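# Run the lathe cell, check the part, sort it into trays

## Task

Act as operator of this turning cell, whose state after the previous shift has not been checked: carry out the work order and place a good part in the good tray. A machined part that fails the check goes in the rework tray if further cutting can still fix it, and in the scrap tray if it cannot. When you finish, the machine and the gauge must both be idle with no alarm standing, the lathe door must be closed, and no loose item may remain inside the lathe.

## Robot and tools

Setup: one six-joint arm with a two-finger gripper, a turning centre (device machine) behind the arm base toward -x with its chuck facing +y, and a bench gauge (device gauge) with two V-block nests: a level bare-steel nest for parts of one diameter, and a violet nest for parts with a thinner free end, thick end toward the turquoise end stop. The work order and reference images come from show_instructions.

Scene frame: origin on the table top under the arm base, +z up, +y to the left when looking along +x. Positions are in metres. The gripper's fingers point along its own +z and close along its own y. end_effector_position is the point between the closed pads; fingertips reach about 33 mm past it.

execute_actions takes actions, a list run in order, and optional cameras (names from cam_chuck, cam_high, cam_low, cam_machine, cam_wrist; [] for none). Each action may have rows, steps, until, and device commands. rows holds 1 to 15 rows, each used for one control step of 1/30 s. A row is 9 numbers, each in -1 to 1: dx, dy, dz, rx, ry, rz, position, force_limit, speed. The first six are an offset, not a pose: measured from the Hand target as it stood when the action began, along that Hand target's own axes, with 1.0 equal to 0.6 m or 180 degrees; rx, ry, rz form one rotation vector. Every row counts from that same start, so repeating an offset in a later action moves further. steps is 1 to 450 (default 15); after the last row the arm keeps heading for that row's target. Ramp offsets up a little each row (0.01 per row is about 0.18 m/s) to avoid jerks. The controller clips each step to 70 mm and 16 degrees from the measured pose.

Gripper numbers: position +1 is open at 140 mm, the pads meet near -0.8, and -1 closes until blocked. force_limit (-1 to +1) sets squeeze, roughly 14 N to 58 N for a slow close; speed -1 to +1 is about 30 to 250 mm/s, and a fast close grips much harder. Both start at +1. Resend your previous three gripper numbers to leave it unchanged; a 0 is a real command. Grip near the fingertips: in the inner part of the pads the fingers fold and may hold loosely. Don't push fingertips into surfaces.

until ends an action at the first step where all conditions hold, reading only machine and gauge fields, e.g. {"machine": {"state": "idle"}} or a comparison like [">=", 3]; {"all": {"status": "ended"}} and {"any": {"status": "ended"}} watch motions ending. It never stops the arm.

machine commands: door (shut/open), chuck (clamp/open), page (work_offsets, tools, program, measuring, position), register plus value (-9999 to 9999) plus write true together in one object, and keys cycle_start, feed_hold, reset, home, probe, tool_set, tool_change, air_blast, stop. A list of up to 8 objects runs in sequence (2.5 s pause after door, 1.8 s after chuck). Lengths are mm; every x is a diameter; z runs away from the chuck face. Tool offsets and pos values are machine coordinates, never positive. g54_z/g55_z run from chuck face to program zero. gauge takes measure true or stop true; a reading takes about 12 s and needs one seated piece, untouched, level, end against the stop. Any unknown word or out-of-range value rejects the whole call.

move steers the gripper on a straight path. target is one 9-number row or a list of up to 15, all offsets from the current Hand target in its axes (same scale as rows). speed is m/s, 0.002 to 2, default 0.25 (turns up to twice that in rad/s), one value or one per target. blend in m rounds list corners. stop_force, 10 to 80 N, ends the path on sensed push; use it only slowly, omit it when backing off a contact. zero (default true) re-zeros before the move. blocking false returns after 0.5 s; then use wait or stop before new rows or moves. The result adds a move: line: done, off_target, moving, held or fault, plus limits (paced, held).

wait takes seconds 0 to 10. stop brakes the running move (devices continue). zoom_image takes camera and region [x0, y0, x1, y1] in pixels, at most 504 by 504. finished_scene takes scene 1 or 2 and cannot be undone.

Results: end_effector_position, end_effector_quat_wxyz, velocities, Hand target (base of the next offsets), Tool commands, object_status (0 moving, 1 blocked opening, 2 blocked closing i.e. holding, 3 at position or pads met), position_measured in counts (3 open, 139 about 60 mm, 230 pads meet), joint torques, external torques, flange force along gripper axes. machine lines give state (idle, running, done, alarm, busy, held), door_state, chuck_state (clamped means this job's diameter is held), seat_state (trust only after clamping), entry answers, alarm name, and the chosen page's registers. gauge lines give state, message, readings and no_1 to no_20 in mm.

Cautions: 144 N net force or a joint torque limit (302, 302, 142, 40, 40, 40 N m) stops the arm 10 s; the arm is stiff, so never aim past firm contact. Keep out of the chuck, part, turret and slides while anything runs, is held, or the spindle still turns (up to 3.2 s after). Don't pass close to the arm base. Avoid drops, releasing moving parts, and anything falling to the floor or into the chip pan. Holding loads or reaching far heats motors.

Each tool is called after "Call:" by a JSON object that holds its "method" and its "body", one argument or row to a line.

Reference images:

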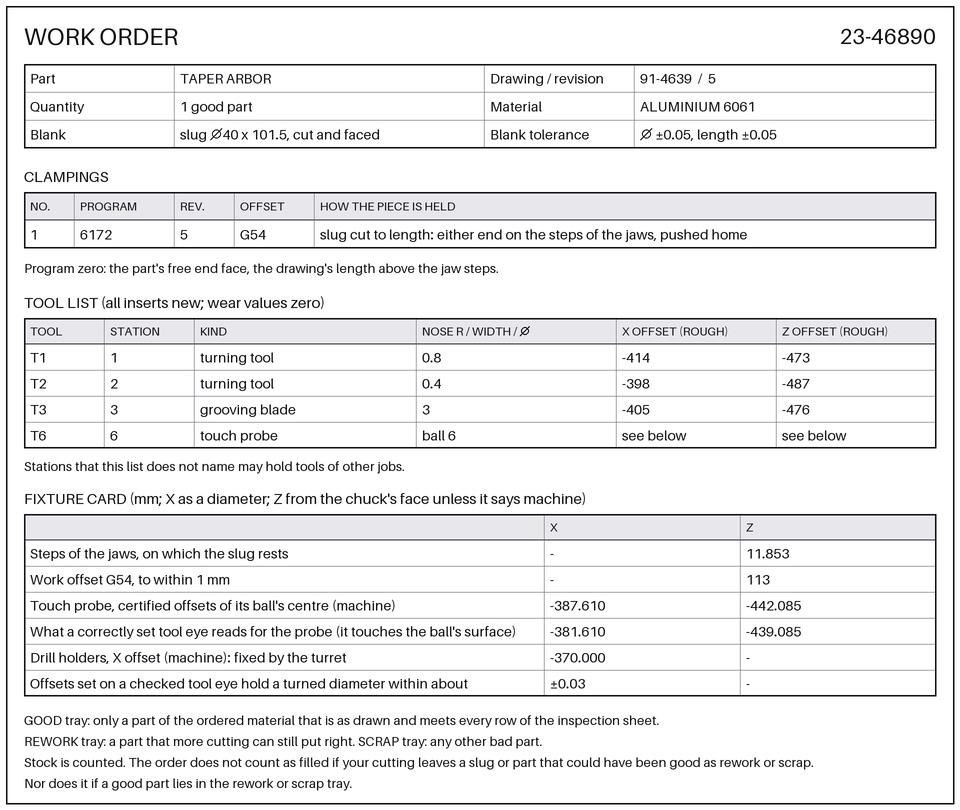

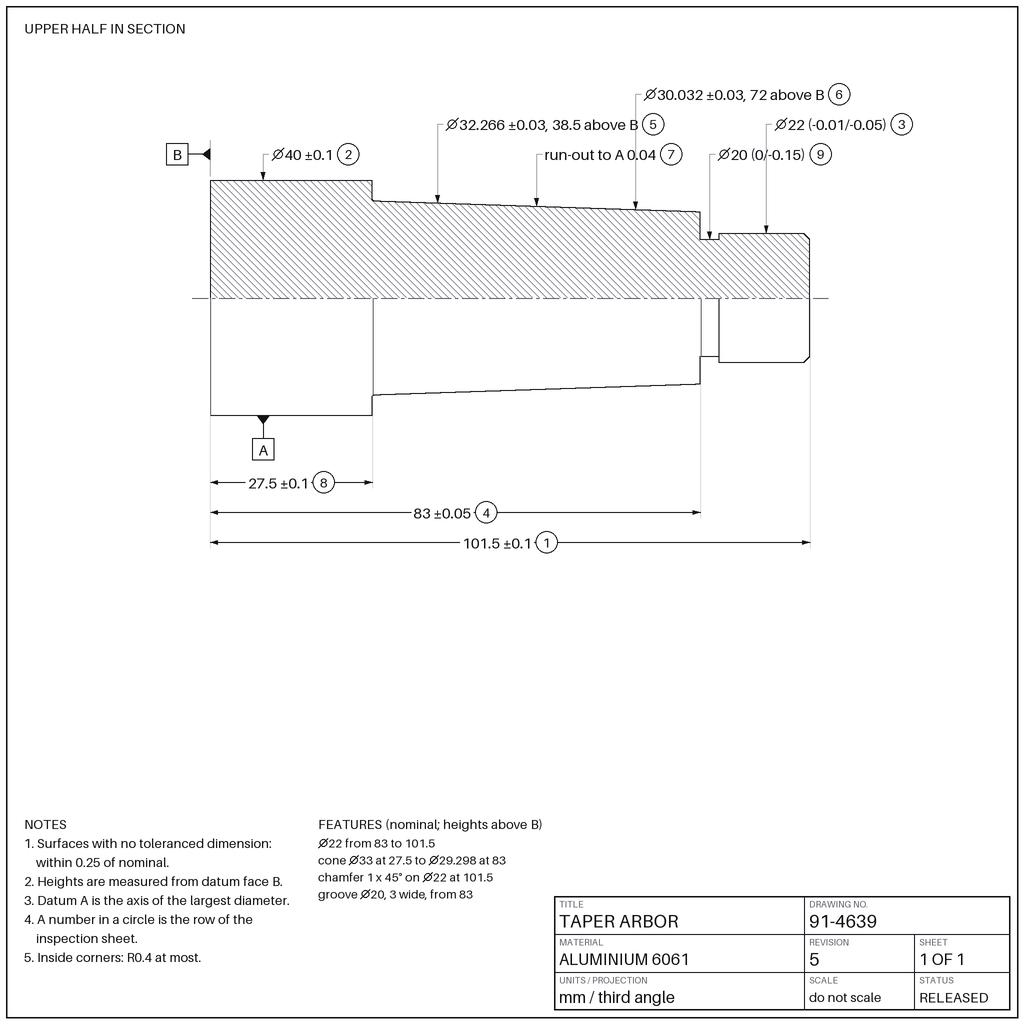

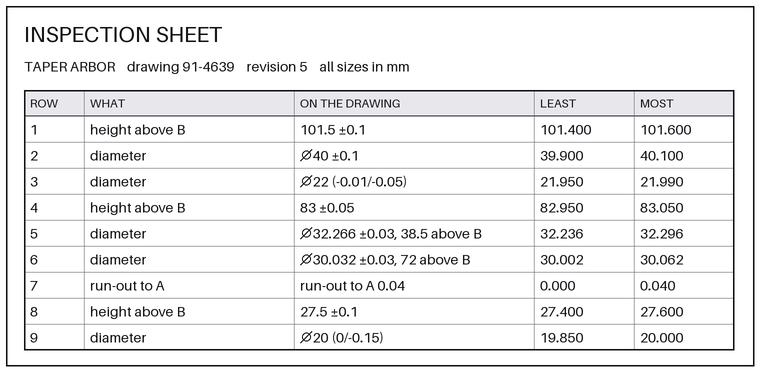

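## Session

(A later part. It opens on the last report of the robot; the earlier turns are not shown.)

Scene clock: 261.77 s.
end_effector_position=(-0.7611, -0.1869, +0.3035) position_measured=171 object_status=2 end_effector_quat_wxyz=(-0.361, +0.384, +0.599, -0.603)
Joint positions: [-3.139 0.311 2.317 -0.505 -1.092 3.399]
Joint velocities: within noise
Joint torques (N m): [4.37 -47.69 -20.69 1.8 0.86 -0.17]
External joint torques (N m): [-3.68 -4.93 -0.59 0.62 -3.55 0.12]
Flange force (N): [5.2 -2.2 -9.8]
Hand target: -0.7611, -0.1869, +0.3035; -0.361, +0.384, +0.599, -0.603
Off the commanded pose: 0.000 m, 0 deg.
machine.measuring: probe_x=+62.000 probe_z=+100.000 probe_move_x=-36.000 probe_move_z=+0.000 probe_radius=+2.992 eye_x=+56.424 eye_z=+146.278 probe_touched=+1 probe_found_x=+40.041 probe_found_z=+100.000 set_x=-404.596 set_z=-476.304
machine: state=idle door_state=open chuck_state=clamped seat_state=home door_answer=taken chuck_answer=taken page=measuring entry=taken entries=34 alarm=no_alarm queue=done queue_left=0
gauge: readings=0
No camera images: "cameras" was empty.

Call:
{"method": "execute_actions", "body": {
  "actions": [
    {"rows":[[0,-0.0004,-0.0002,0,0,0,-1,-1,-1]],"steps":15},
    {"rows":[[0,-0.0004,-0.0002,0,0,0,-0.98,0,-1]],"steps":45},
    {"machine":{"chuck":"open"},"steps":90,"until":{"machine":{"chuck_state":"open"}}}
  ],
  "cameras": []
}}

Call:
{"method": "move", "body": {
  "target": [0.1151,-0.0025,-0.058,0,0,0,-0.98,0,-1],
  "speed": 0.07,
  "cameras": []
}}

Call:
{"method": "move", "body": {
  "target": [
    [-0.1702,-0.036,-0.2148,0,0,0,-0.98,0,-1],
    [-0.3963,-0.1118,-0.2903,0,0.148,0,-0.98,0,-1],
    [-0.6292,-0.1692,-0.455,0,0.148,0,-0.98,0,-1],
    [-0.8692,-0.2087,-0.7088,0,0.148,0,-0.98,0,-1]
  ],
  "speed": 0.22,
  "blend": [0.02,0.04,0.05,0],
  "cameras": ["cam_chuck","cam_wrist"]
}}

Scene clock: 264.93 s.
end_effector_position=(-0.7609, -0.1868, +0.3040) position_measured=173 object_status=2 end_effector_quat_wxyz=(-0.361, +0.384, +0.599, -0.603)
Joint positions: [-3.139 0.31 2.317 -0.505 -1.091 3.399]
Joint velocities: within noise
Joint torques (N m): [3.73 -58 -23.15 2.15 -2.92 -0.37]
External joint torques (N m): [-3.07 5.43 1.83 0.26 0.23 0.32]
External joint torques at the end of the 1st action: [-3.3 2.5 -2.03 0.77 -1.09 0.17]
External joint torques at the end of the 2nd action: [-3.14 7.56 -0.45 0.53 1.01 0.21]
Flange force (N): [6.8 10.3 0.1]
Flange force at the end of the 1st action (N): [7.6 6.2 2.8]
Flange force at the end of the 2nd action (N): [8.4 12.0 7.0]
Hand target: -0.7609, -0.1868, +0.3039; -0.361, +0.384, +0.599, -0.603
Off the commanded pose: 0.000 m, 0 deg.
machine.measuring: probe_x=+62.000 probe_z=+100.000 probe_move_x=-36.000 probe_move_z=+0.000 probe_radius=+2.992 eye_x=+56.424 eye_z=+146.278 probe_touched=+1 probe_found_x=+40.041 probe_found_z=+100.000 set_x=-404.596 set_z=-476.304
machine: state=idle door_state=open chuck_state=open seat_state=home door_answer=taken chuck_answer=taken page=measuring entry=taken entries=34 alarm=no_alarm queue=running queue_left=0
gauge: readings=0
No camera images: "cameras" was empty.

Scene clock: 266.40 s.
end_effector_position=(-0.7605, -0.1095, +0.3038) position_measured=173 object_status=2 end_effector_quat_wxyz=(-0.361, +0.384, +0.599, -0.603)
Joint positions: [-3.306 0.307 2.319 -0.684 -1.136 3.476]
Joint velocities: within noise
Joint torques (N m): [2.33 -56.28 -22.13 2.75 -2.79 -0.35]
External joint torques (N m): [-1.58 4.62 1.65 -0.35 0.16 0.31]
Flange force (N): [4.9 8.4 -0.3]
Hand target: -0.7605, -0.1094, +0.3038; -0.361, +0.384, +0.599, -0.603
Off the commanded pose: 0.000 m, 0 deg.
machine.measuring: probe_x=+62.000 probe_z=+100.000 probe_move_x=-36.000 probe_move_z=+0.000 probe_radius=+2.992 eye_x=+56.424 eye_z=+146.278 probe_touched=+1 probe_found_x=+40.041 probe_found_z=+100.000 set_x=-404.596 set_z=-476.304
machine: state=idle door_state=open chuck_state=open seat_state=open door_answer=taken chuck_answer=taken page=measuring entry=taken entries=34 alarm=no_alarm queue=done queue_left=0
gauge: readings=0
move: done
No camera images: "cameras" was empty.

Scene clock: 270.43 s.
end_effector_position=(-0.1510, -0.3840, +0.4507) position_measured=173 object_status=2 end_effector_quat_wxyz=(+0.489, -0.513, -0.500, +0.498)
Joint positions: [-1.233 0.018 2.277 1.833 -1.817 2.339]
Joint velocities: within noise
Joint torques (N m): [0.63 -37.52 -34.18 -3.7 -1.72 -0.28]
External joint torques (N m): [-1.23 3.61 0.86 0.95 -0.15 0.24]
Flange force (N): [-4.2 6.9 -0.8]
Hand target: -0.1510, -0.3840, +0.4507; +0.489, -0.513, -0.500, +0.498
Off the commanded pose: 0.000 m, 0 deg.
machine.measuring: probe_x=+62.000 probe_z=+100.000 probe_move_x=-36.000 probe_move_z=+0.000 probe_radius=+2.992 eye_x=+56.424 eye_z=+146.278 probe_touched=+1 probe_found_x=+40.041 probe_found_z=+100.000 set_x=-404.596 set_z=-476.304
machine: state=idle door_state=open chuck_state=open seat_state=open door_answer=taken chuck_answer=taken page=measuring entry=taken entries=34 alarm=no_alarm queue=done queue_left=0
gauge: readings=0
move: done
Images, in order (width x height): cam_chuck 672x504, cam_wrist 672x504.

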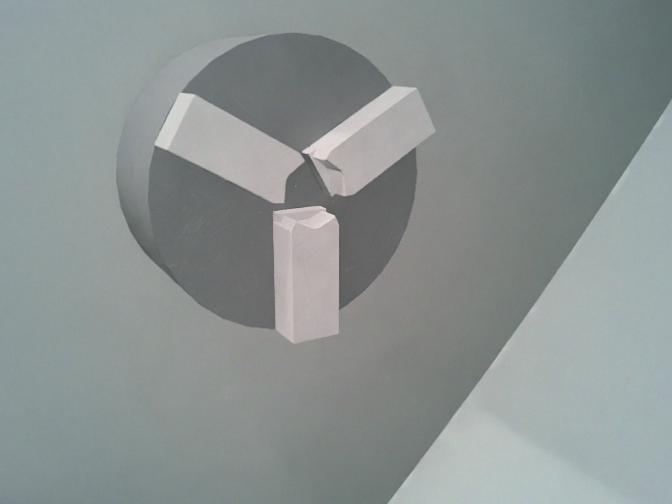

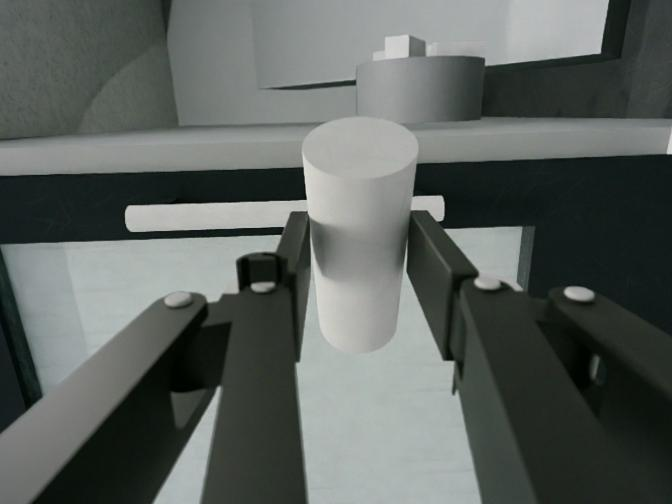

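Call:
{"method": "move", "body": {
  "target": [
    [0.0153,-0.0525,-0.1683,0,0,0,-0.98,0,-1],
    [0.1457,-0.1145,-0.8373,-0.0964,-0.3855,-0.3860,-0.98,0,-1]
  ],
  "speed": 0.35,
  "blend": [0.04,0],
  "cameras": []
}}

Call:
{"method": "move", "body": {
  "target": [-0.68,0.3847,-0.1688,-0.0964,-0.3855,-0.3880,-0.98,0,-1],
  "speed": 0.3,
  "cameras": ["cam_wrist","cam_high"]
}}

Scene clock: 274.80 s.
end_effector_position=(+0.3498, -0.2967, +0.5303) position_measured=173 object_status=2 end_effector_quat_wxyz=(-0.246, -0.136, +0.922, -0.267)
Joint positions: [-0.336 -0.108 1.762 2.441 -1.697 0.938]
Joint velocities: within noise
Joint torques (N m): [1.1 -33.21 -42.61 -5.79 0.17 -0.27]
External joint torques (N m): [-1.53 3.28 1.33 0.76 -0.69 0.25]
Flange force (N): [-3.2 -2.1 1.8]
Hand target: +0.3498, -0.2967, +0.5303; -0.246, -0.136, +0.922, -0.267
Off the commanded pose: 0.000 m, 0 deg.
machine.measuring: probe_x=+62.000 probe_z=+100.000 probe_move_x=-36.000 probe_move_z=+0.000 probe_radius=+2.992 eye_x=+56.424 eye_z=+146.278 probe_touched=+1 probe_found_x=+40.041 probe_found_z=+100.000 set_x=-404.596 set_z=-476.304
machine: state=idle door_state=open chuck_state=open seat_state=open door_answer=taken chuck_answer=taken page=measuring entry=taken entries=34 alarm=no_alarm queue=done queue_left=0
gauge: readings=0
move: done
No camera images: "cameras" was empty.

Scene clock: 278.20 s.
end_effector_position=(+0.6438, -0.0022, +0.2918) position_measured=173 object_status=2 end_effector_quat_wxyz=(-0.171, +0.690, -0.686, -0.155)
Joint positions: [-0.314 0.23 1.746 3.622 -1.325 -0.459]
Joint velocities: within noise
Joint torques (N m): [0.85 -64.92 -38.67 -1.93 0.2 -0.27]
External joint torques (N m): [-1.72 4.27 1.34 -0.53 -0.69 0.26]
Flange force (N): [4.7 -3.2 0.8]
Hand target: +0.6438, -0.0022, +0.2918; -0.171, +0.690, -0.686, -0.155
Off the commanded pose: 0.000 m, 0 deg.
machine.measuring: probe_x=+62.000 probe_z=+100.000 probe_move_x=-36.000 probe_move_z=+0.000 probe_radius=+2.992 eye_x=+56.424 eye_z=+146.278 probe_touched=+1 probe_found_x=+40.041 probe_found_z=+100.000 set_x=-404.596 set_z=-476.304
machine: state=idle door_state=open chuck_state=open seat_state=open door_answer=taken chuck_answer=taken page=measuring entry=taken entries=34 alarm=no_alarm queue=done queue_left=0
gauge: readings=0
move: done
Images, in order (width x height): cam_high 672x504, cam_wrist 672x504.

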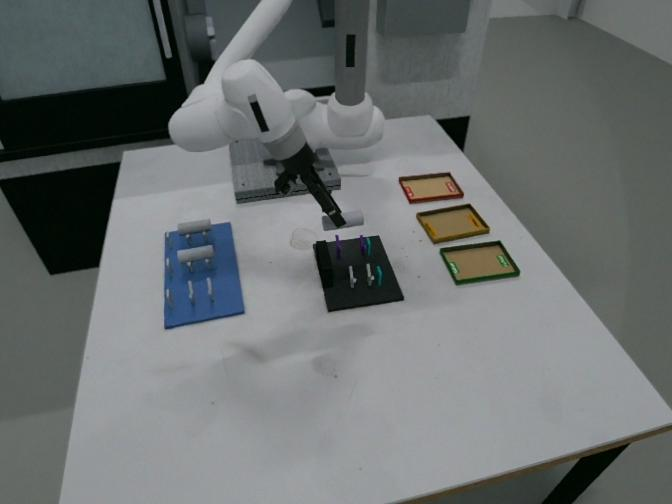

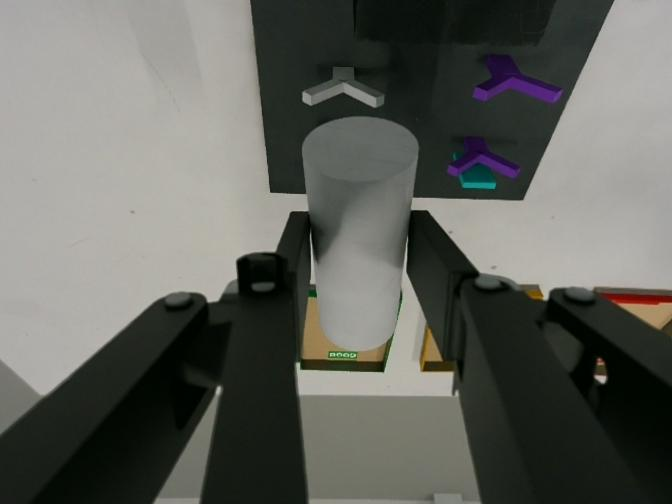

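Call:
{"method": "move", "body": {
  "target": [0,-0.0117,0,0.0107,0.0005,0.0213,-0.98,0,-1],
  "speed": 0.1,
  "cameras": ["cam_wrist"]
}}

Scene clock: 280.67 s.
end_effector_position=(+0.6508, -0.0022, +0.2920) position_measured=173 object_status=2 end_effector_quat_wxyz=(-0.176, +0.663, -0.712, -0.148)
Joint positions: [-0.314 0.224 1.754 3.635 -1.292 -0.397]
Joint velocities: within noise
Joint torques (N m): [0.57 -64.94 -38.67 -1.87 0.28 -0.34]
External joint torques (N m): [-1.5 4.94 1.27 -0.55 -0.69 0.34]
Flange force (N): [4.4 -4.7 1.3]
Hand target: +0.6508, -0.0022, +0.2920; -0.176, +0.663, -0.712, -0.148
Off the commanded pose: 0.000 m, 0 deg.
machine.measuring: probe_x=+62.000 probe_z=+100.000 probe_move_x=-36.000 probe_move_z=+0.000 probe_radius=+2.992 eye_x=+56.424 eye_z=+146.278 probe_touched=+1 probe_found_x=+40.041 probe_found_z=+100.000 set_x=-404.596 set_z=-476.304
machine: state=idle door_state=open chuck_state=open seat_state=open door_answer=taken chuck_answer=taken page=measuring entry=taken entries=34 alarm=no_alarm queue=done queue_left=0
gauge: readings=0
move: done
Images, in order (width x height): cam_wrist 672x504.

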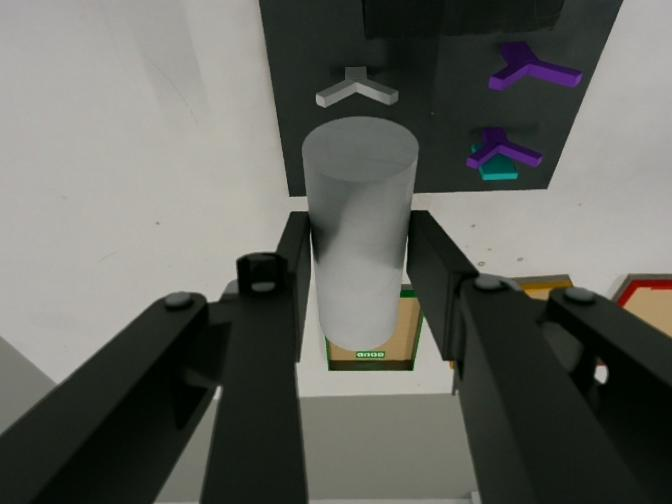

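Call:
{"method": "move", "body": {
  "target": [0.0734,0.019,0.2272,0,0,0,-0.98,0,-1],
  "speed": 0.12,
  "stop_force": 15,
  "cameras": ["cam_wrist","cam_low"]
}}

Scene clock: 283.60 s.
end_effector_position=(+0.6443, +0.0201, +0.1501) position_measured=173 object_status=2 end_effector_quat_wxyz=(-0.176, +0.663, -0.712, -0.148)
Joint positions: [-0.28 0.328 1.909 3.696 -1.054 -0.51]
Joint velocities: within noise
Joint torques (N m): [0.71 -69.3 -32.61 -1.54 0.07 -0.25]
External joint torques (N m): [-1.66 5.09 1.29 -0.42 -0.61 0.25]
Flange force (N): [5.4 -4.1 2.8]
Hand target: +0.6443, +0.0201, +0.1501; -0.176, +0.663, -0.712, -0.148
Off the commanded pose: 0.000 m, 0 deg.
machine.measuring: probe_x=+62.000 probe_z=+100.000 probe_move_x=-36.000 probe_move_z=+0.000 probe_radius=+2.992 eye_x=+56.424 eye_z=+146.278 probe_touched=+1 probe_found_x=+40.041 probe_found_z=+100.000 set_x=-404.596 set_z=-476.304
machine: state=idle door_state=open chuck_state=open seat_state=open door_answer=taken chuck_answer=taken page=measuring entry=taken entries=34 alarm=no_alarm queue=done queue_left=0
gauge: readings=0
move: done
Images, in order (width x height): cam_low 672x504, cam_wrist 672x504.

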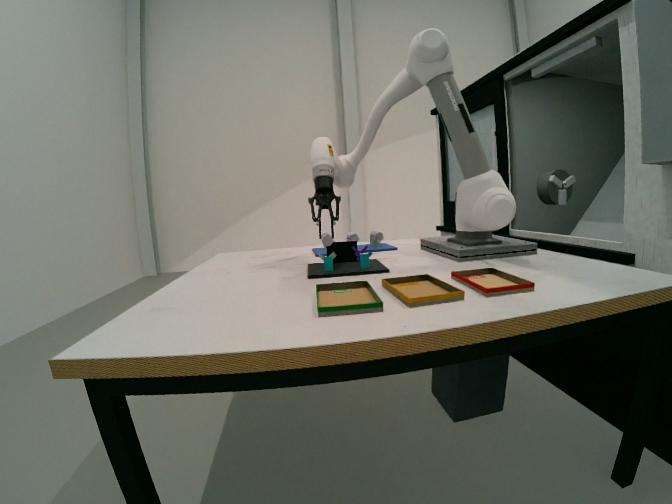

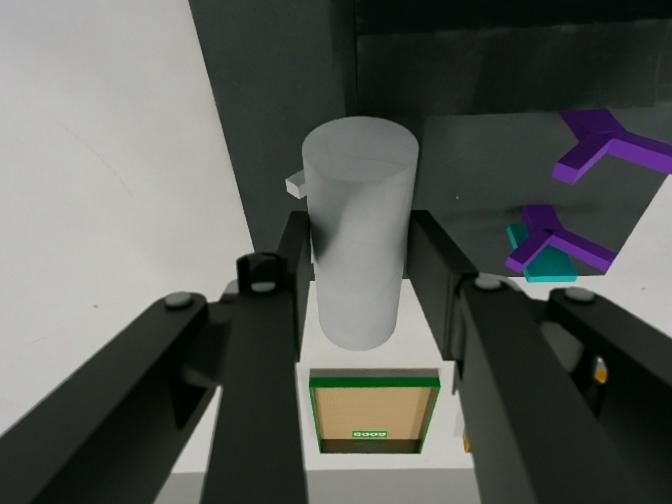

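Call:
{"method": "zoom_image", "body": {
  "camera": "cam_wrist",
  "region": [250, 130, 460, 370]
}}

Scaled by 2.100 from the camera's 672x504 image, which has a finer 960x720 frame.

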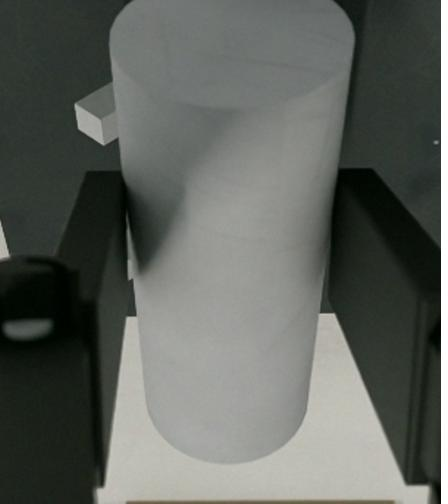

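Call:
{"method": "move", "body": {
  "target": [0,-0.0067,0,0,0,0,-0.98,0,-1],
  "speed": 0.06,
  "cameras": ["cam_wrist"]
}}

Call:
{"method": "zoom_image", "body": {
  "camera": "cam_wrist",
  "region": [250, 130, 460, 370]
}}

Scene clock: 284.90 s.
end_effector_position=(+0.6483, +0.0198, +0.1502) position_measured=173 object_status=2 end_effector_quat_wxyz=(-0.176, +0.663, -0.712, -0.148)
Joint positions: [-0.279 0.333 1.901 3.695 -1.055 -0.507]
Joint velocities: within noise
Joint torques (N m): [0.29 -70.25 -32.63 -1.48 0.1 -0.21]
External joint torques (N m): [-1.18 5.25 1.22 -0.49 -0.63 0.21]
Flange force (N): [4.8 -4.6 3.2]
Hand target: +0.6483, +0.0198, +0.1502; -0.176, +0.663, -0.712, -0.148
Off the commanded pose: 0.000 m, 0 deg.
machine.measuring: probe_x=+62.000 probe_z=+100.000 probe_move_x=-36.000 probe_move_z=+0.000 probe_radius=+2.992 eye_x=+56.424 eye_z=+146.278 probe_touched=+1 probe_found_x=+40.041 probe_found_z=+100.000 set_x=-404.596 set_z=-476.304
machine: state=idle door_state=open chuck_state=open seat_state=open door_answer=taken chuck_answer=taken page=measuring entry=taken entries=34 alarm=no_alarm queue=done queue_left=0
gauge: readings=0
move: done
Images, in order (width x height): cam_wrist 672x504.

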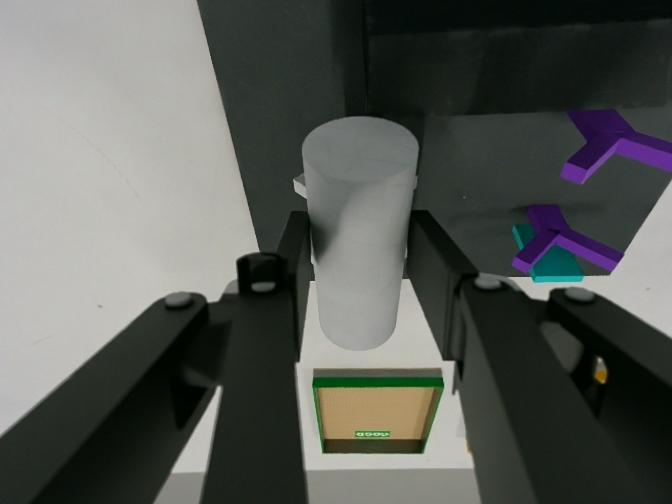

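Scaled by 2.100 from the camera's 672x504 image, which has a finer 960x720 frame.

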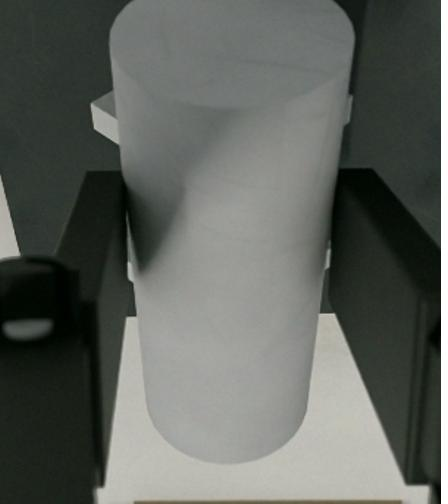

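Call:
{"method": "move", "body": {
  "target": [0.0295,0,0.0585,0,0,0,-0.98,0,-1],
  "speed": 0.02,
  "stop_force": 10,
  "cameras": ["cam_wrist","cam_low"]
}}

Scene clock: 286.30 s.
end_effector_position=(+0.6485, +0.0199, +0.1440) position_measured=173 object_status=2 end_effector_quat_wxyz=(-0.177, +0.663, -0.712, -0.148)
Joint positions: [-0.279 0.34 1.905 3.699 -1.046 -0.514]
Joint velocities: within noise
Joint torques (N m): [-6.08 -62 -26.75 -5.78 1.89 -0.25]
External joint torques (N m): [5.12 -3.23 -4.34 3.83 -2.43 0.25]
Flange force (N): [-10.3 -6.6 -4.0]
Hand target: +0.6485, +0.0199, +0.1441; -0.177, +0.663, -0.712, -0.148 (not the last commanded pose)
Off the commanded pose: 0.033 m, 0 deg.
machine.measuring: probe_x=+62.000 probe_z=+100.000 probe_move_x=-36.000 probe_move_z=+0.000 probe_radius=+2.992 eye_x=+56.424 eye_z=+146.278 probe_touched=+1 probe_found_x=+40.041 probe_found_z=+100.000 set_x=-404.596 set_z=-476.304
machine: state=idle door_state=open chuck_state=open seat_state=open door_answer=taken chuck_answer=taken page=measuring entry=taken entries=34 alarm=no_alarm queue=done queue_left=0
gauge: readings=0
move: contact
Images, in order (width x height): cam_low 672x504, cam_wrist 672x504.

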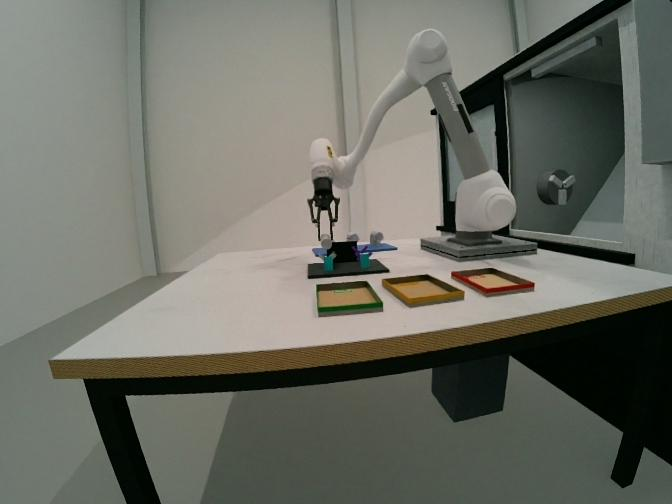

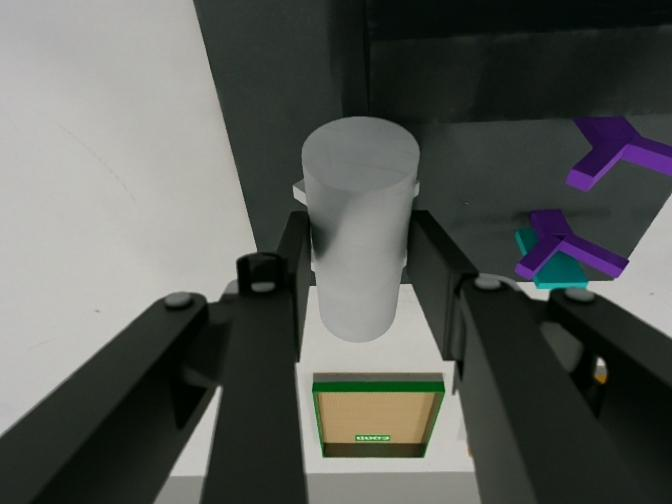

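Call:
{"method": "move", "body": {
  "target": [
    [-0.0045,0,-0.0089,0,0,0,-0.98,0,-1],
    [-0.0416,0.0032,0.0095,0,0,0,-0.98,0,-1]
  ],
  "speed": 0.06,
  "cameras": ["cam_wrist"]
}}

Call:
{"method": "zoom_image", "body": {
  "camera": "cam_wrist",
  "region": [250, 100, 460, 370]
}}

Scene clock: 287.47 s.
end_effector_position=(+0.6483, +0.0448, +0.1501) position_measured=173 object_status=2 end_effector_quat_wxyz=(-0.177, +0.663, -0.712, -0.148)
Joint positions: [-0.242 0.326 1.91 3.705 -1.038 -0.48]
Joint velocities: within noise
Joint torques (N m): [0.03 -69.18 -32.57 -1.41 0.12 -0.25]
External joint torques (N m): [-0.94 4.99 1.2 -0.54 -0.62 0.24]
Flange force (N): [4.2 -4.5 3.2]
Hand target: +0.6483, +0.0448, +0.1501; -0.177, +0.663, -0.712, -0.148
Off the commanded pose: 0.000 m, 0 deg.
machine.measuring: probe_x=+62.000 probe_z=+100.000 probe_move_x=-36.000 probe_move_z=+0.000 probe_radius=+2.992 eye_x=+56.424 eye_z=+146.278 probe_touched=+1 probe_found_x=+40.041 probe_found_z=+100.000 set_x=-404.596 set_z=-476.304
machine: state=idle door_state=open chuck_state=open seat_state=open door_answer=taken chuck_answer=taken page=measuring entry=taken entries=34 alarm=no_alarm queue=done queue_left=0
gauge: readings=0
move: done
Images, in order (width x height): cam_wrist 672x504.

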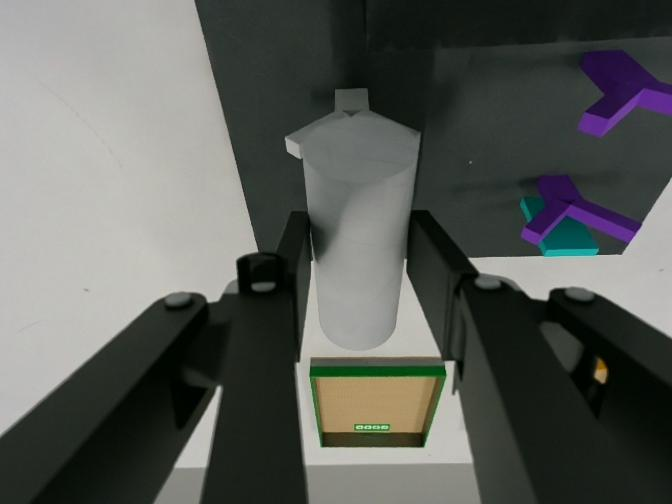

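Scaled by 1.867 from the camera's 672x504 image, which has a finer 960x720 frame.

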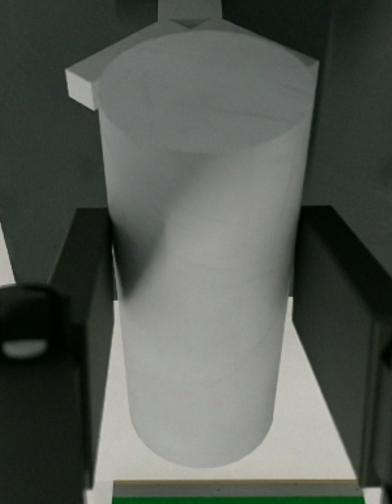

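Call:
{"method": "move", "body": {
  "target": [0.0179,-0.0014,-0.0081,0,0,0,-0.98,0,-1],
  "speed": 0.06,
  "cameras": []
}}

Call:
{"method": "move", "body": {
  "target": [0.0295,0,0.0585,0,0,0,-0.98,0,-1],
  "speed": 0.015,
  "stop_force": 10,
  "cameras": ["cam_wrist","cam_low"]
}}

Scene clock: 289.07 s.
end_effector_position=(+0.6483, +0.0330, +0.1497) position_measured=173 object_status=2 end_effector_quat_wxyz=(-0.177, +0.663, -0.712, -0.148)
Joint positions: [-0.259 0.33 1.906 3.701 -1.045 -0.494]
Joint velocities: within noise
Joint torques (N m): [1.08 -69.78 -32.54 -1.49 0.08 -0.34]
External joint torques (N m): [-1.97 5.24 1.2 -0.47 -0.6 0.34]
Flange force (N): [5.6 -4.6 2.7]
Hand target: +0.6483, +0.0330, +0.1497; -0.177, +0.663, -0.712, -0.148
Off the commanded pose: 0.000 m, 0 deg.
machine.measuring: probe_x=+62.000 probe_z=+100.000 probe_move_x=-36.000 probe_move_z=+0.000 probe_radius=+2.992 eye_x=+56.424 eye_z=+146.278 probe_touched=+1 probe_found_x=+40.041 probe_found_z=+100.000 set_x=-404.596 set_z=-476.304
machine: state=idle door_state=open chuck_state=open seat_state=open door_answer=taken chuck_answer=taken page=measuring entry=taken entries=34 alarm=no_alarm queue=done queue_left=0
gauge: readings=0
move: done
No camera images: "cameras" was empty.

Scene clock: 292.40 s.
end_effector_position=(+0.6492, +0.0329, +0.1104) position_measured=173 object_status=2 end_effector_quat_wxyz=(-0.177, +0.663, -0.712, -0.148)
Joint positions: [-0.258 0.374 1.931 3.725 -0.986 -0.537]
Joint velocities: within noise
Joint torques (N m): [1 -71.91 -30.52 -1.39 0.08 -0.27]
External joint torques (N m): [-1.93 5.12 1.21 -0.41 -0.65 0.27]
Flange force (N): [5.8 -4.1 2.9]
Hand target: +0.6492, +0.0328, +0.1104; -0.177, +0.663, -0.712, -0.148
Off the commanded pose: 0.000 m, 0 deg.
machine.measuring: probe_x=+62.000 probe_z=+100.000 probe_move_x=-36.000 probe_move_z=+0.000 probe_radius=+2.992 eye_x=+56.424 eye_z=+146.278 probe_touched=+1 probe_found_x=+40.041 probe_found_z=+100.000 set_x=-404.596 set_z=-476.304
machine: state=idle door_state=open chuck_state=open seat_state=open door_answer=taken chuck_answer=taken page=measuring entry=taken entries=34 alarm=no_alarm queue=done queue_left=0
gauge: readings=0
move: done
Images, in order (width x height): cam_low 672x504, cam_wrist 672x504.

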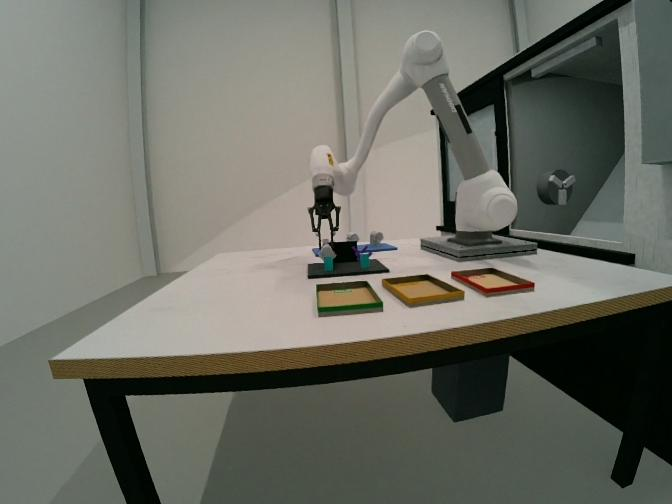

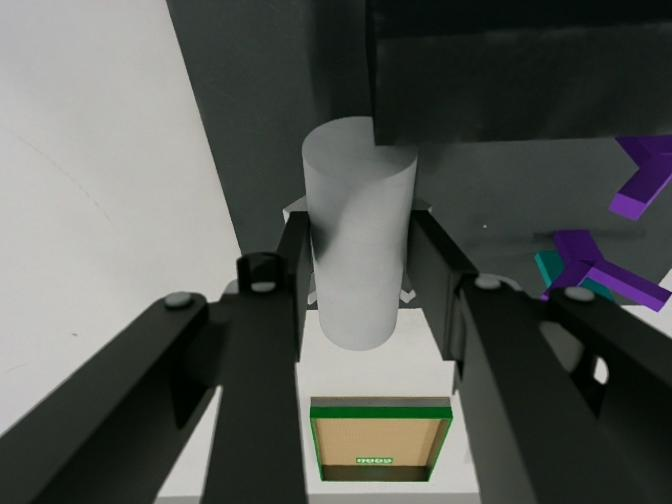

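Call:
{"method": "move", "body": {
  "target": [0.012,0,0.0238,0,0,0,-0.98,0,-1],
  "speed": 0.01,
  "stop_force": 10,
  "cameras": ["cam_wrist"]
}}

Scene clock: 296.50 s.
end_effector_position=(+0.6495, +0.0328, +0.1055) position_measured=173 object_status=2 end_effector_quat_wxyz=(-0.177, +0.663, -0.712, -0.148)
Joint positions: [-0.258 0.38 1.934 3.728 -0.979 -0.543]
Joint velocities: within noise
Joint torques (N m): [3.89 -62.02 -22.16 -2.41 -0.07 -0.25]
External joint torques (N m): [-4.85 -5.07 -6.89 0.62 -0.5 0.25]
Flange force (N): [2.3 -6.4 -13.1]
Hand target: +0.6494, +0.0328, +0.1055; -0.177, +0.663, -0.712, -0.148 (not the last commanded pose)
Off the commanded pose: 0.011 m, 0 deg.
machine.measuring: probe_x=+62.000 probe_z=+100.000 probe_move_x=-36.000 probe_move_z=+0.000 probe_radius=+2.992 eye_x=+56.424 eye_z=+146.278 probe_touched=+1 probe_found_x=+40.041 probe_found_z=+100.000 set_x=-404.596 set_z=-476.304
machine: state=idle door_state=open chuck_state=open seat_state=open door_answer=taken chuck_answer=taken page=measuring entry=taken entries=34 alarm=no_alarm queue=done queue_left=0
gauge: readings=0
move: contact
Images, in order (width x height): cam_wrist 672x504.

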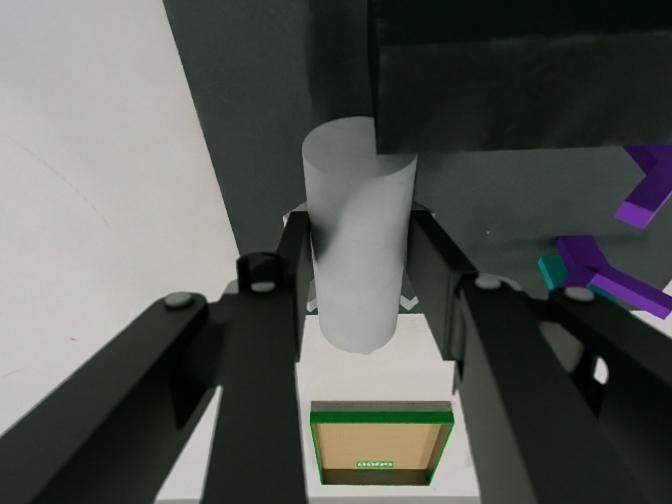

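Call:
{"method": "move", "body": {
  "target": [-0.0006,0,-0.0014,0,0,0,-0.98,0,-1],
  "speed": 0.01,
  "cameras": []
}}

Call:
{"method": "move", "body": {
  "target": [-0.0298,0,0.0149,0,0,0,-0.98,0,-1],
  "speed": 0.01,
  "stop_force": 12,
  "cameras": ["cam_wrist"]
}}

Scene clock: 297.50 s.
end_effector_position=(+0.6494, +0.0328, +0.1064) position_measured=173 object_status=2 end_effector_quat_wxyz=(-0.177, +0.663, -0.712, -0.148)
Joint positions: [-0.258 0.379 1.934 3.727 -0.98 -0.542]
Joint velocities: within noise
Joint torques (N m): [0.22 -71.98 -30.63 -1.2 0.4 -0.22]
External joint torques (N m): [-1.26 5.02 1.57 -0.59 -0.98 0.22]
Flange force (N): [4.9 -3.6 2.9]
Hand target: +0.6494, +0.0328, +0.1065; -0.177, +0.663, -0.712, -0.148
Off the commanded pose: 0.000 m, 0 deg.
machine.measuring: probe_x=+62.000 probe_z=+100.000 probe_move_x=-36.000 probe_move_z=+0.000 probe_radius=+2.992 eye_x=+56.424 eye_z=+146.278 probe_touched=+1 probe_found_x=+40.041 probe_found_z=+100.000 set_x=-404.596 set_z=-476.304
machine: state=idle door_state=open chuck_state=open seat_state=open door_answer=taken chuck_answer=taken page=measuring entry=taken entries=34 alarm=no_alarm queue=done queue_left=0
gauge: readings=0
move: done
No camera images: "cameras" was empty.

Scene clock: 300.03 s.
end_effector_position=(+0.6509, +0.0517, +0.1065) position_measured=173 object_status=2 end_effector_quat_wxyz=(-0.177, +0.663, -0.712, -0.148)
Joint positions: [-0.229 0.376 1.937 3.735 -0.967 -0.52]
Joint velocities: within noise
Joint torques (N m): [12.12 -68.57 -28.88 2.9 -0.96 -0.16]
External joint torques (N m): [-13.07 1.77 -0.21 -4.68 0.41 0.16]
Flange force (N): [19.1 -0.8 -10.9]
Hand target: +0.6509, +0.0518, +0.1065; -0.177, +0.663, -0.712, -0.148 (not the last commanded pose)
Off the commanded pose: 0.001 m, 0 deg.
machine.measuring: probe_x=+62.000 probe_z=+100.000 probe_move_x=-36.000 probe_move_z=+0.000 probe_radius=+2.992 eye_x=+56.424 eye_z=+146.278 probe_touched=+1 probe_found_x=+40.041 probe_found_z=+100.000 set_x=-404.596 set_z=-476.304
machine: state=idle door_state=open chuck_state=open seat_state=open door_answer=taken chuck_answer=taken page=measuring entry=taken entries=34 alarm=no_alarm queue=done queue_left=0
gauge: readings=0
move: contact
Images, in order (width x height): cam_wrist 672x504.

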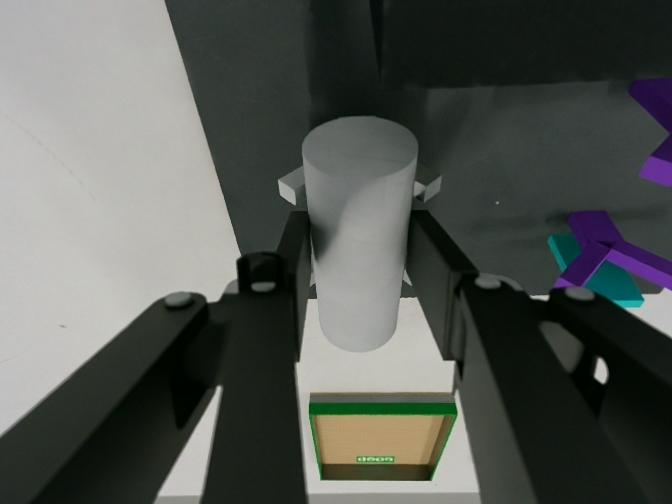

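Call:
{"method": "execute_actions", "body": {
  "actions": [
    {"rows":[[0.0005,0,-0.0002,0,0,0,-0.98,0,-1]],"steps":15}
  ],
  "cameras": []
}}

Call:
{"method": "move", "body": {
  "target": [0.004,0,0.008,0,0,0,-0.98,0,-1],
  "speed": 0.006,
  "stop_force": 12,
  "cameras": []
}}

Call:
{"method": "execute_actions", "body": {
  "actions": [
    {"rows":[[0,0,0,0,0,0,0,0,-1]],"steps":60}
  ],
  "cameras": []
}}

Call:
{"method": "move", "body": {
  "target": [-0.0899,0,-0.178,0,0,0,0,0,-1],
  "speed": 0.15,
  "cameras": ["cam_wrist"]
}}

Call:
{"method": "execute_actions", "body": {
  "actions": [
    {"gauge":{"measure":true},"steps":450,"until":{"gauge":{"readings":[">",0]}}}
  ],
  "cameras": []
}}

Scene clock: 301.10 s.
end_effector_position=(+0.6508, +0.0514, +0.1064) position_measured=173 object_status=2 end_effector_quat_wxyz=(-0.177, +0.663, -0.712, -0.148)
Joint positions: [-0.229 0.376 1.937 3.735 -0.968 -0.521]
Joint velocities: within noise
Joint torques (N m): [3.77 -71.01 -29.33 -0.21 -0.39 -0.18]
External joint torques (N m): [-4.76 4.3 0.27 -1.57 -0.16 0.18]
Flange force (N): [9.1 -4.4 -0.5]
Hand target: +0.6509, +0.0514, +0.1065; -0.177, +0.663, -0.712, -0.148
Off the commanded pose: 0.000 m, 0 deg.
machine.measuring: probe_x=+62.000 probe_z=+100.000 probe_move_x=-36.000 probe_move_z=+0.000 probe_radius=+2.992 eye_x=+56.424 eye_z=+146.278 probe_touched=+1 probe_found_x=+40.041 probe_found_z=+100.000 set_x=-404.596 set_z=-476.304
machine: state=idle door_state=open chuck_state=open seat_state=open door_answer=taken chuck_answer=taken page=measuring entry=taken entries=34 alarm=no_alarm queue=done queue_left=0
gauge: readings=0
No camera images: "cameras" was empty.

Scene clock: 301.80 s.
end_effector_position=(+0.6510, +0.0514, +0.1059) position_measured=173 object_status=2 end_effector_quat_wxyz=(-0.177, +0.663, -0.712, -0.148)
Joint positions: [-0.23 0.377 1.937 3.735 -0.967 -0.522]
Joint velocities: within noise
Joint torques (N m): [8.55 -55.69 -24.23 -0.06 2.43 -0.19]
External joint torques (N m): [-9.47 -11.23 -4.82 -1.71 -2.98 0.19]
Flange force (N): [4.7 4.3 -27.3]
Hand target: +0.6510, +0.0514, +0.1059; -0.177, +0.664, -0.712, -0.148 (not the last commanded pose)
Off the commanded pose: 0.005 m, 0 deg.
machine.measuring: probe_x=+62.000 probe_z=+100.000 probe_move_x=-36.000 probe_move_z=+0.000 probe_radius=+2.992 eye_x=+56.424 eye_z=+146.278 probe_touched=+1 probe_found_x=+40.041 probe_found_z=+100.000 set_x=-404.596 set_z=-476.304
machine: state=idle door_state=open chuck_state=open seat_state=open door_answer=taken chuck_answer=taken page=measuring entry=taken entries=34 alarm=no_alarm queue=done queue_left=0
gauge: readings=0
move: contact
No camera images: "cameras" was empty.

Scene clock: 304.00 s.
end_effector_position=(+0.6510, +0.0514, +0.1059) position_measured=129 object_status=3 end_effector_quat_wxyz=(-0.177, +0.664, -0.712, -0.148)
Joint positions: [-0.229 0.377 1.937 3.735 -0.967 -0.522]
Joint velocities: within noise
Joint torques (N m): [0.48 -69.41 -28.64 -1.76 0.42 -0.24]
External joint torques (N m): [-1.51 2.57 -0.4 -0.02 -0.98 0.24]
Flange force (N): [3.3 -4.3 -0.4]
Hand target: +0.6510, +0.0514, +0.1059; -0.177, +0.664, -0.712, -0.148
Off the commanded pose: 0.000 m, 0 deg.
machine.measuring: probe_x=+62.000 probe_z=+100.000 probe_move_x=-36.000 probe_move_z=+0.000 probe_radius=+2.992 eye_x=+56.424 eye_z=+146.278 probe_touched=+1 probe_found_x=+40.041 probe_found_z=+100.000 set_x=-404.596 set_z=-476.304
machine: state=idle door_state=open chuck_state=open seat_state=open door_answer=taken chuck_answer=taken page=measuring entry=taken entries=34 alarm=no_alarm queue=done queue_left=0
gauge: readings=0
No camera images: "cameras" was empty.

Scene clock: 305.20 s.
end_effector_position=(+0.6482, +0.0519, +0.2255) position_measured=129 object_status=3 end_effector_quat_wxyz=(-0.177, +0.663, -0.712, -0.148)
Joint positions: [-0.232 0.252 1.848 3.671 -1.149 -0.394]
Joint velocities: within noise
Joint torques (N m): [0.45 -63.14 -34.89 -2.14 0.62 -0.28]
External joint torques (N m): [-1.31 2.83 0.11 -0.06 -1.04 0.28]
Flange force (N): [2.8 -4.0 -0.7]
Hand target: +0.6482, +0.0520, +0.2255; -0.177, +0.664, -0.712, -0.148
Off the commanded pose: 0.000 m, 0 deg.
machine.measuring: probe_x=+62.000 probe_z=+100.000 probe_move_x=-36.000 probe_move_z=+0.000 probe_radius=+2.992 eye_x=+56.424 eye_z=+146.278 probe_touched=+1 probe_found_x=+40.041 probe_found_z=+100.000 set_x=-404.596 set_z=-476.304
machine: state=idle door_state=open chuck_state=open seat_state=open door_answer=taken chuck_answer=taken page=measuring entry=taken entries=34 alarm=no_alarm queue=done queue_left=0
gauge: readings=0
move: done
Images, in order (width x height): cam_wrist 672x504.

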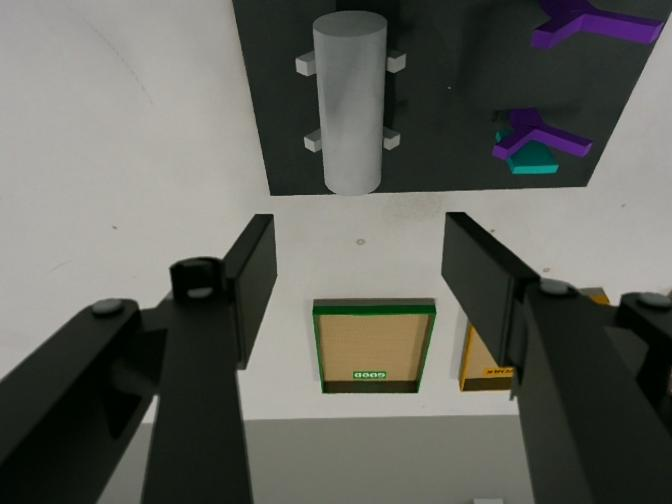

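Scene clock: 317.40 s.
end_effector_position=(+0.6482, +0.0520, +0.2255) position_measured=129 object_status=3 end_effector_quat_wxyz=(-0.177, +0.664, -0.712, -0.148)
Joint positions: [-0.232 0.252 1.848 3.671 -1.149 -0.394]
Joint velocities: within noise
Joint torques (N m): [1.04 -63.11 -34.49 -2.3 0.52 -0.27]
External joint torques (N m): [-1.95 2.67 -0.4 0.1 -0.92 0.27]
Flange force (N): [3.4 -4.6 -1.4]
Hand target: +0.6482, +0.0520, +0.2255; -0.177, +0.664, -0.712, -0.148
Tool commands: gripper/position=+0.0 gripper/force_limit=+0.0 gripper/speed=-1.0
Off the commanded pose: 0.000 m, 0 deg.
machine.measuring: probe_x=+62.000 probe_z=+100.000 probe_move_x=-36.000 probe_move_z=+0.000 probe_radius=+2.992 eye_x=+56.424 eye_z=+146.278 probe_touched=+1 probe_found_x=+40.041 probe_found_z=+100.000 set_x=-404.596 set_z=-476.304
machine: state=idle door_state=open chuck_state=open seat_state=open door_answer=taken chuck_answer=taken page=measuring entry=taken entries=34 alarm=no_alarm queue=done queue_left=0
gauge: message=started readings=1 no_1=101.522 no_2=40.018 no_3=40.021 no_4=101.523 no_5=40.020 no_6=40.018 no_7=0.003 no_8=101.522 no_9=40.022
No camera images: "cameras" was empty.

Call:
{"method": "move", "body": {
  "target": [0.0899,0,0.178,0,0,0,0,0,-1],
  "speed": 0.12,
  "cameras": []
}}

Call:
{"method": "execute_actions", "body": {
  "actions": [
    {"rows":[[0,0,0,0,0,0,-1,-1,-1]],"steps":80}
  ],
  "cameras": []
}}

Scene clock: 319.70 s.
end_effector_position=(+0.6510, +0.0514, +0.1060) position_measured=129 object_status=3 end_effector_quat_wxyz=(-0.177, +0.664, -0.712, -0.148)
Joint positions: [-0.229 0.377 1.937 3.735 -0.967 -0.522]
Joint velocities: within noise
Joint torques (N m): [1.02 -70.43 -28.73 -1.75 0.26 -0.33]
External joint torques (N m): [-2.06 3.49 -0.37 -0.04 -0.8 0.33]
Flange force (N): [4.5 -5.3 0.3]
Hand target: +0.6510, +0.0514, +0.1059; -0.177, +0.664, -0.712, -0.148
Off the commanded pose: 0.000 m, 0 deg.
machine.measuring: probe_x=+62.000 probe_z=+100.000 probe_move_x=-36.000 probe_move_z=+0.000 probe_radius=+2.992 eye_x=+56.424 eye_z=+146.278 probe_touched=+1 probe_found_x=+40.041 probe_found_z=+100.000 set_x=-404.596 set_z=-476.304
machine: state=idle door_state=open chuck_state=open seat_state=open door_answer=taken chuck_answer=taken page=measuring entry=taken entries=34 alarm=no_alarm queue=done queue_left=0
gauge: message=started readings=1 no_1=101.522 no_2=40.018 no_3=40.021 no_4=101.523 no_5=40.020 no_6=40.018 no_7=0.003 no_8=101.522 no_9=40.022
move: done
No camera images: "cameras" was empty.

Scene clock: 322.57 s.
end_effector_position=(+0.6510, +0.0514, +0.1059) position_measured=171 object_status=2 end_effector_quat_wxyz=(-0.177, +0.664, -0.712, -0.148)
Joint positions: [-0.229 0.377 1.937 3.735 -0.967 -0.522]
Joint velocities: within noise
Joint torques (N m): [4.24 -63.16 -32.75 0.51 4.58 -0.37]
External joint torques (N m): [-5.19 -3.73 3.66 -2.28 -5.13 0.37]
Flange force (N): [4.3 9.5 -15.7]
Hand target: +0.6510, +0.0514, +0.1059; -0.177, +0.664, -0.712, -0.148
Off the commanded pose: 0.000 m, 0 deg.
machine.measuring: probe_x=+62.000 probe_z=+100.000 probe_move_x=-36.000 probe_move_z=+0.000 probe_radius=+2.992 eye_x=+56.424 eye_z=+146.278 probe_touched=+1 probe_found_x=+40.041 probe_found_z=+100.000 set_x=-404.596 set_z=-476.304
machine: state=idle door_state=open chuck_state=open seat_state=open door_answer=taken chuck_answer=taken page=measuring entry=taken entries=34 alarm=no_alarm queue=done queue_left=0
gauge: message=started readings=1 no_1=101.522 no_2=40.018 no_3=40.021 no_4=101.523 no_5=40.020 no_6=40.018 no_7=0.003 no_8=101.522 no_9=40.022
No camera images: "cameras" was empty.


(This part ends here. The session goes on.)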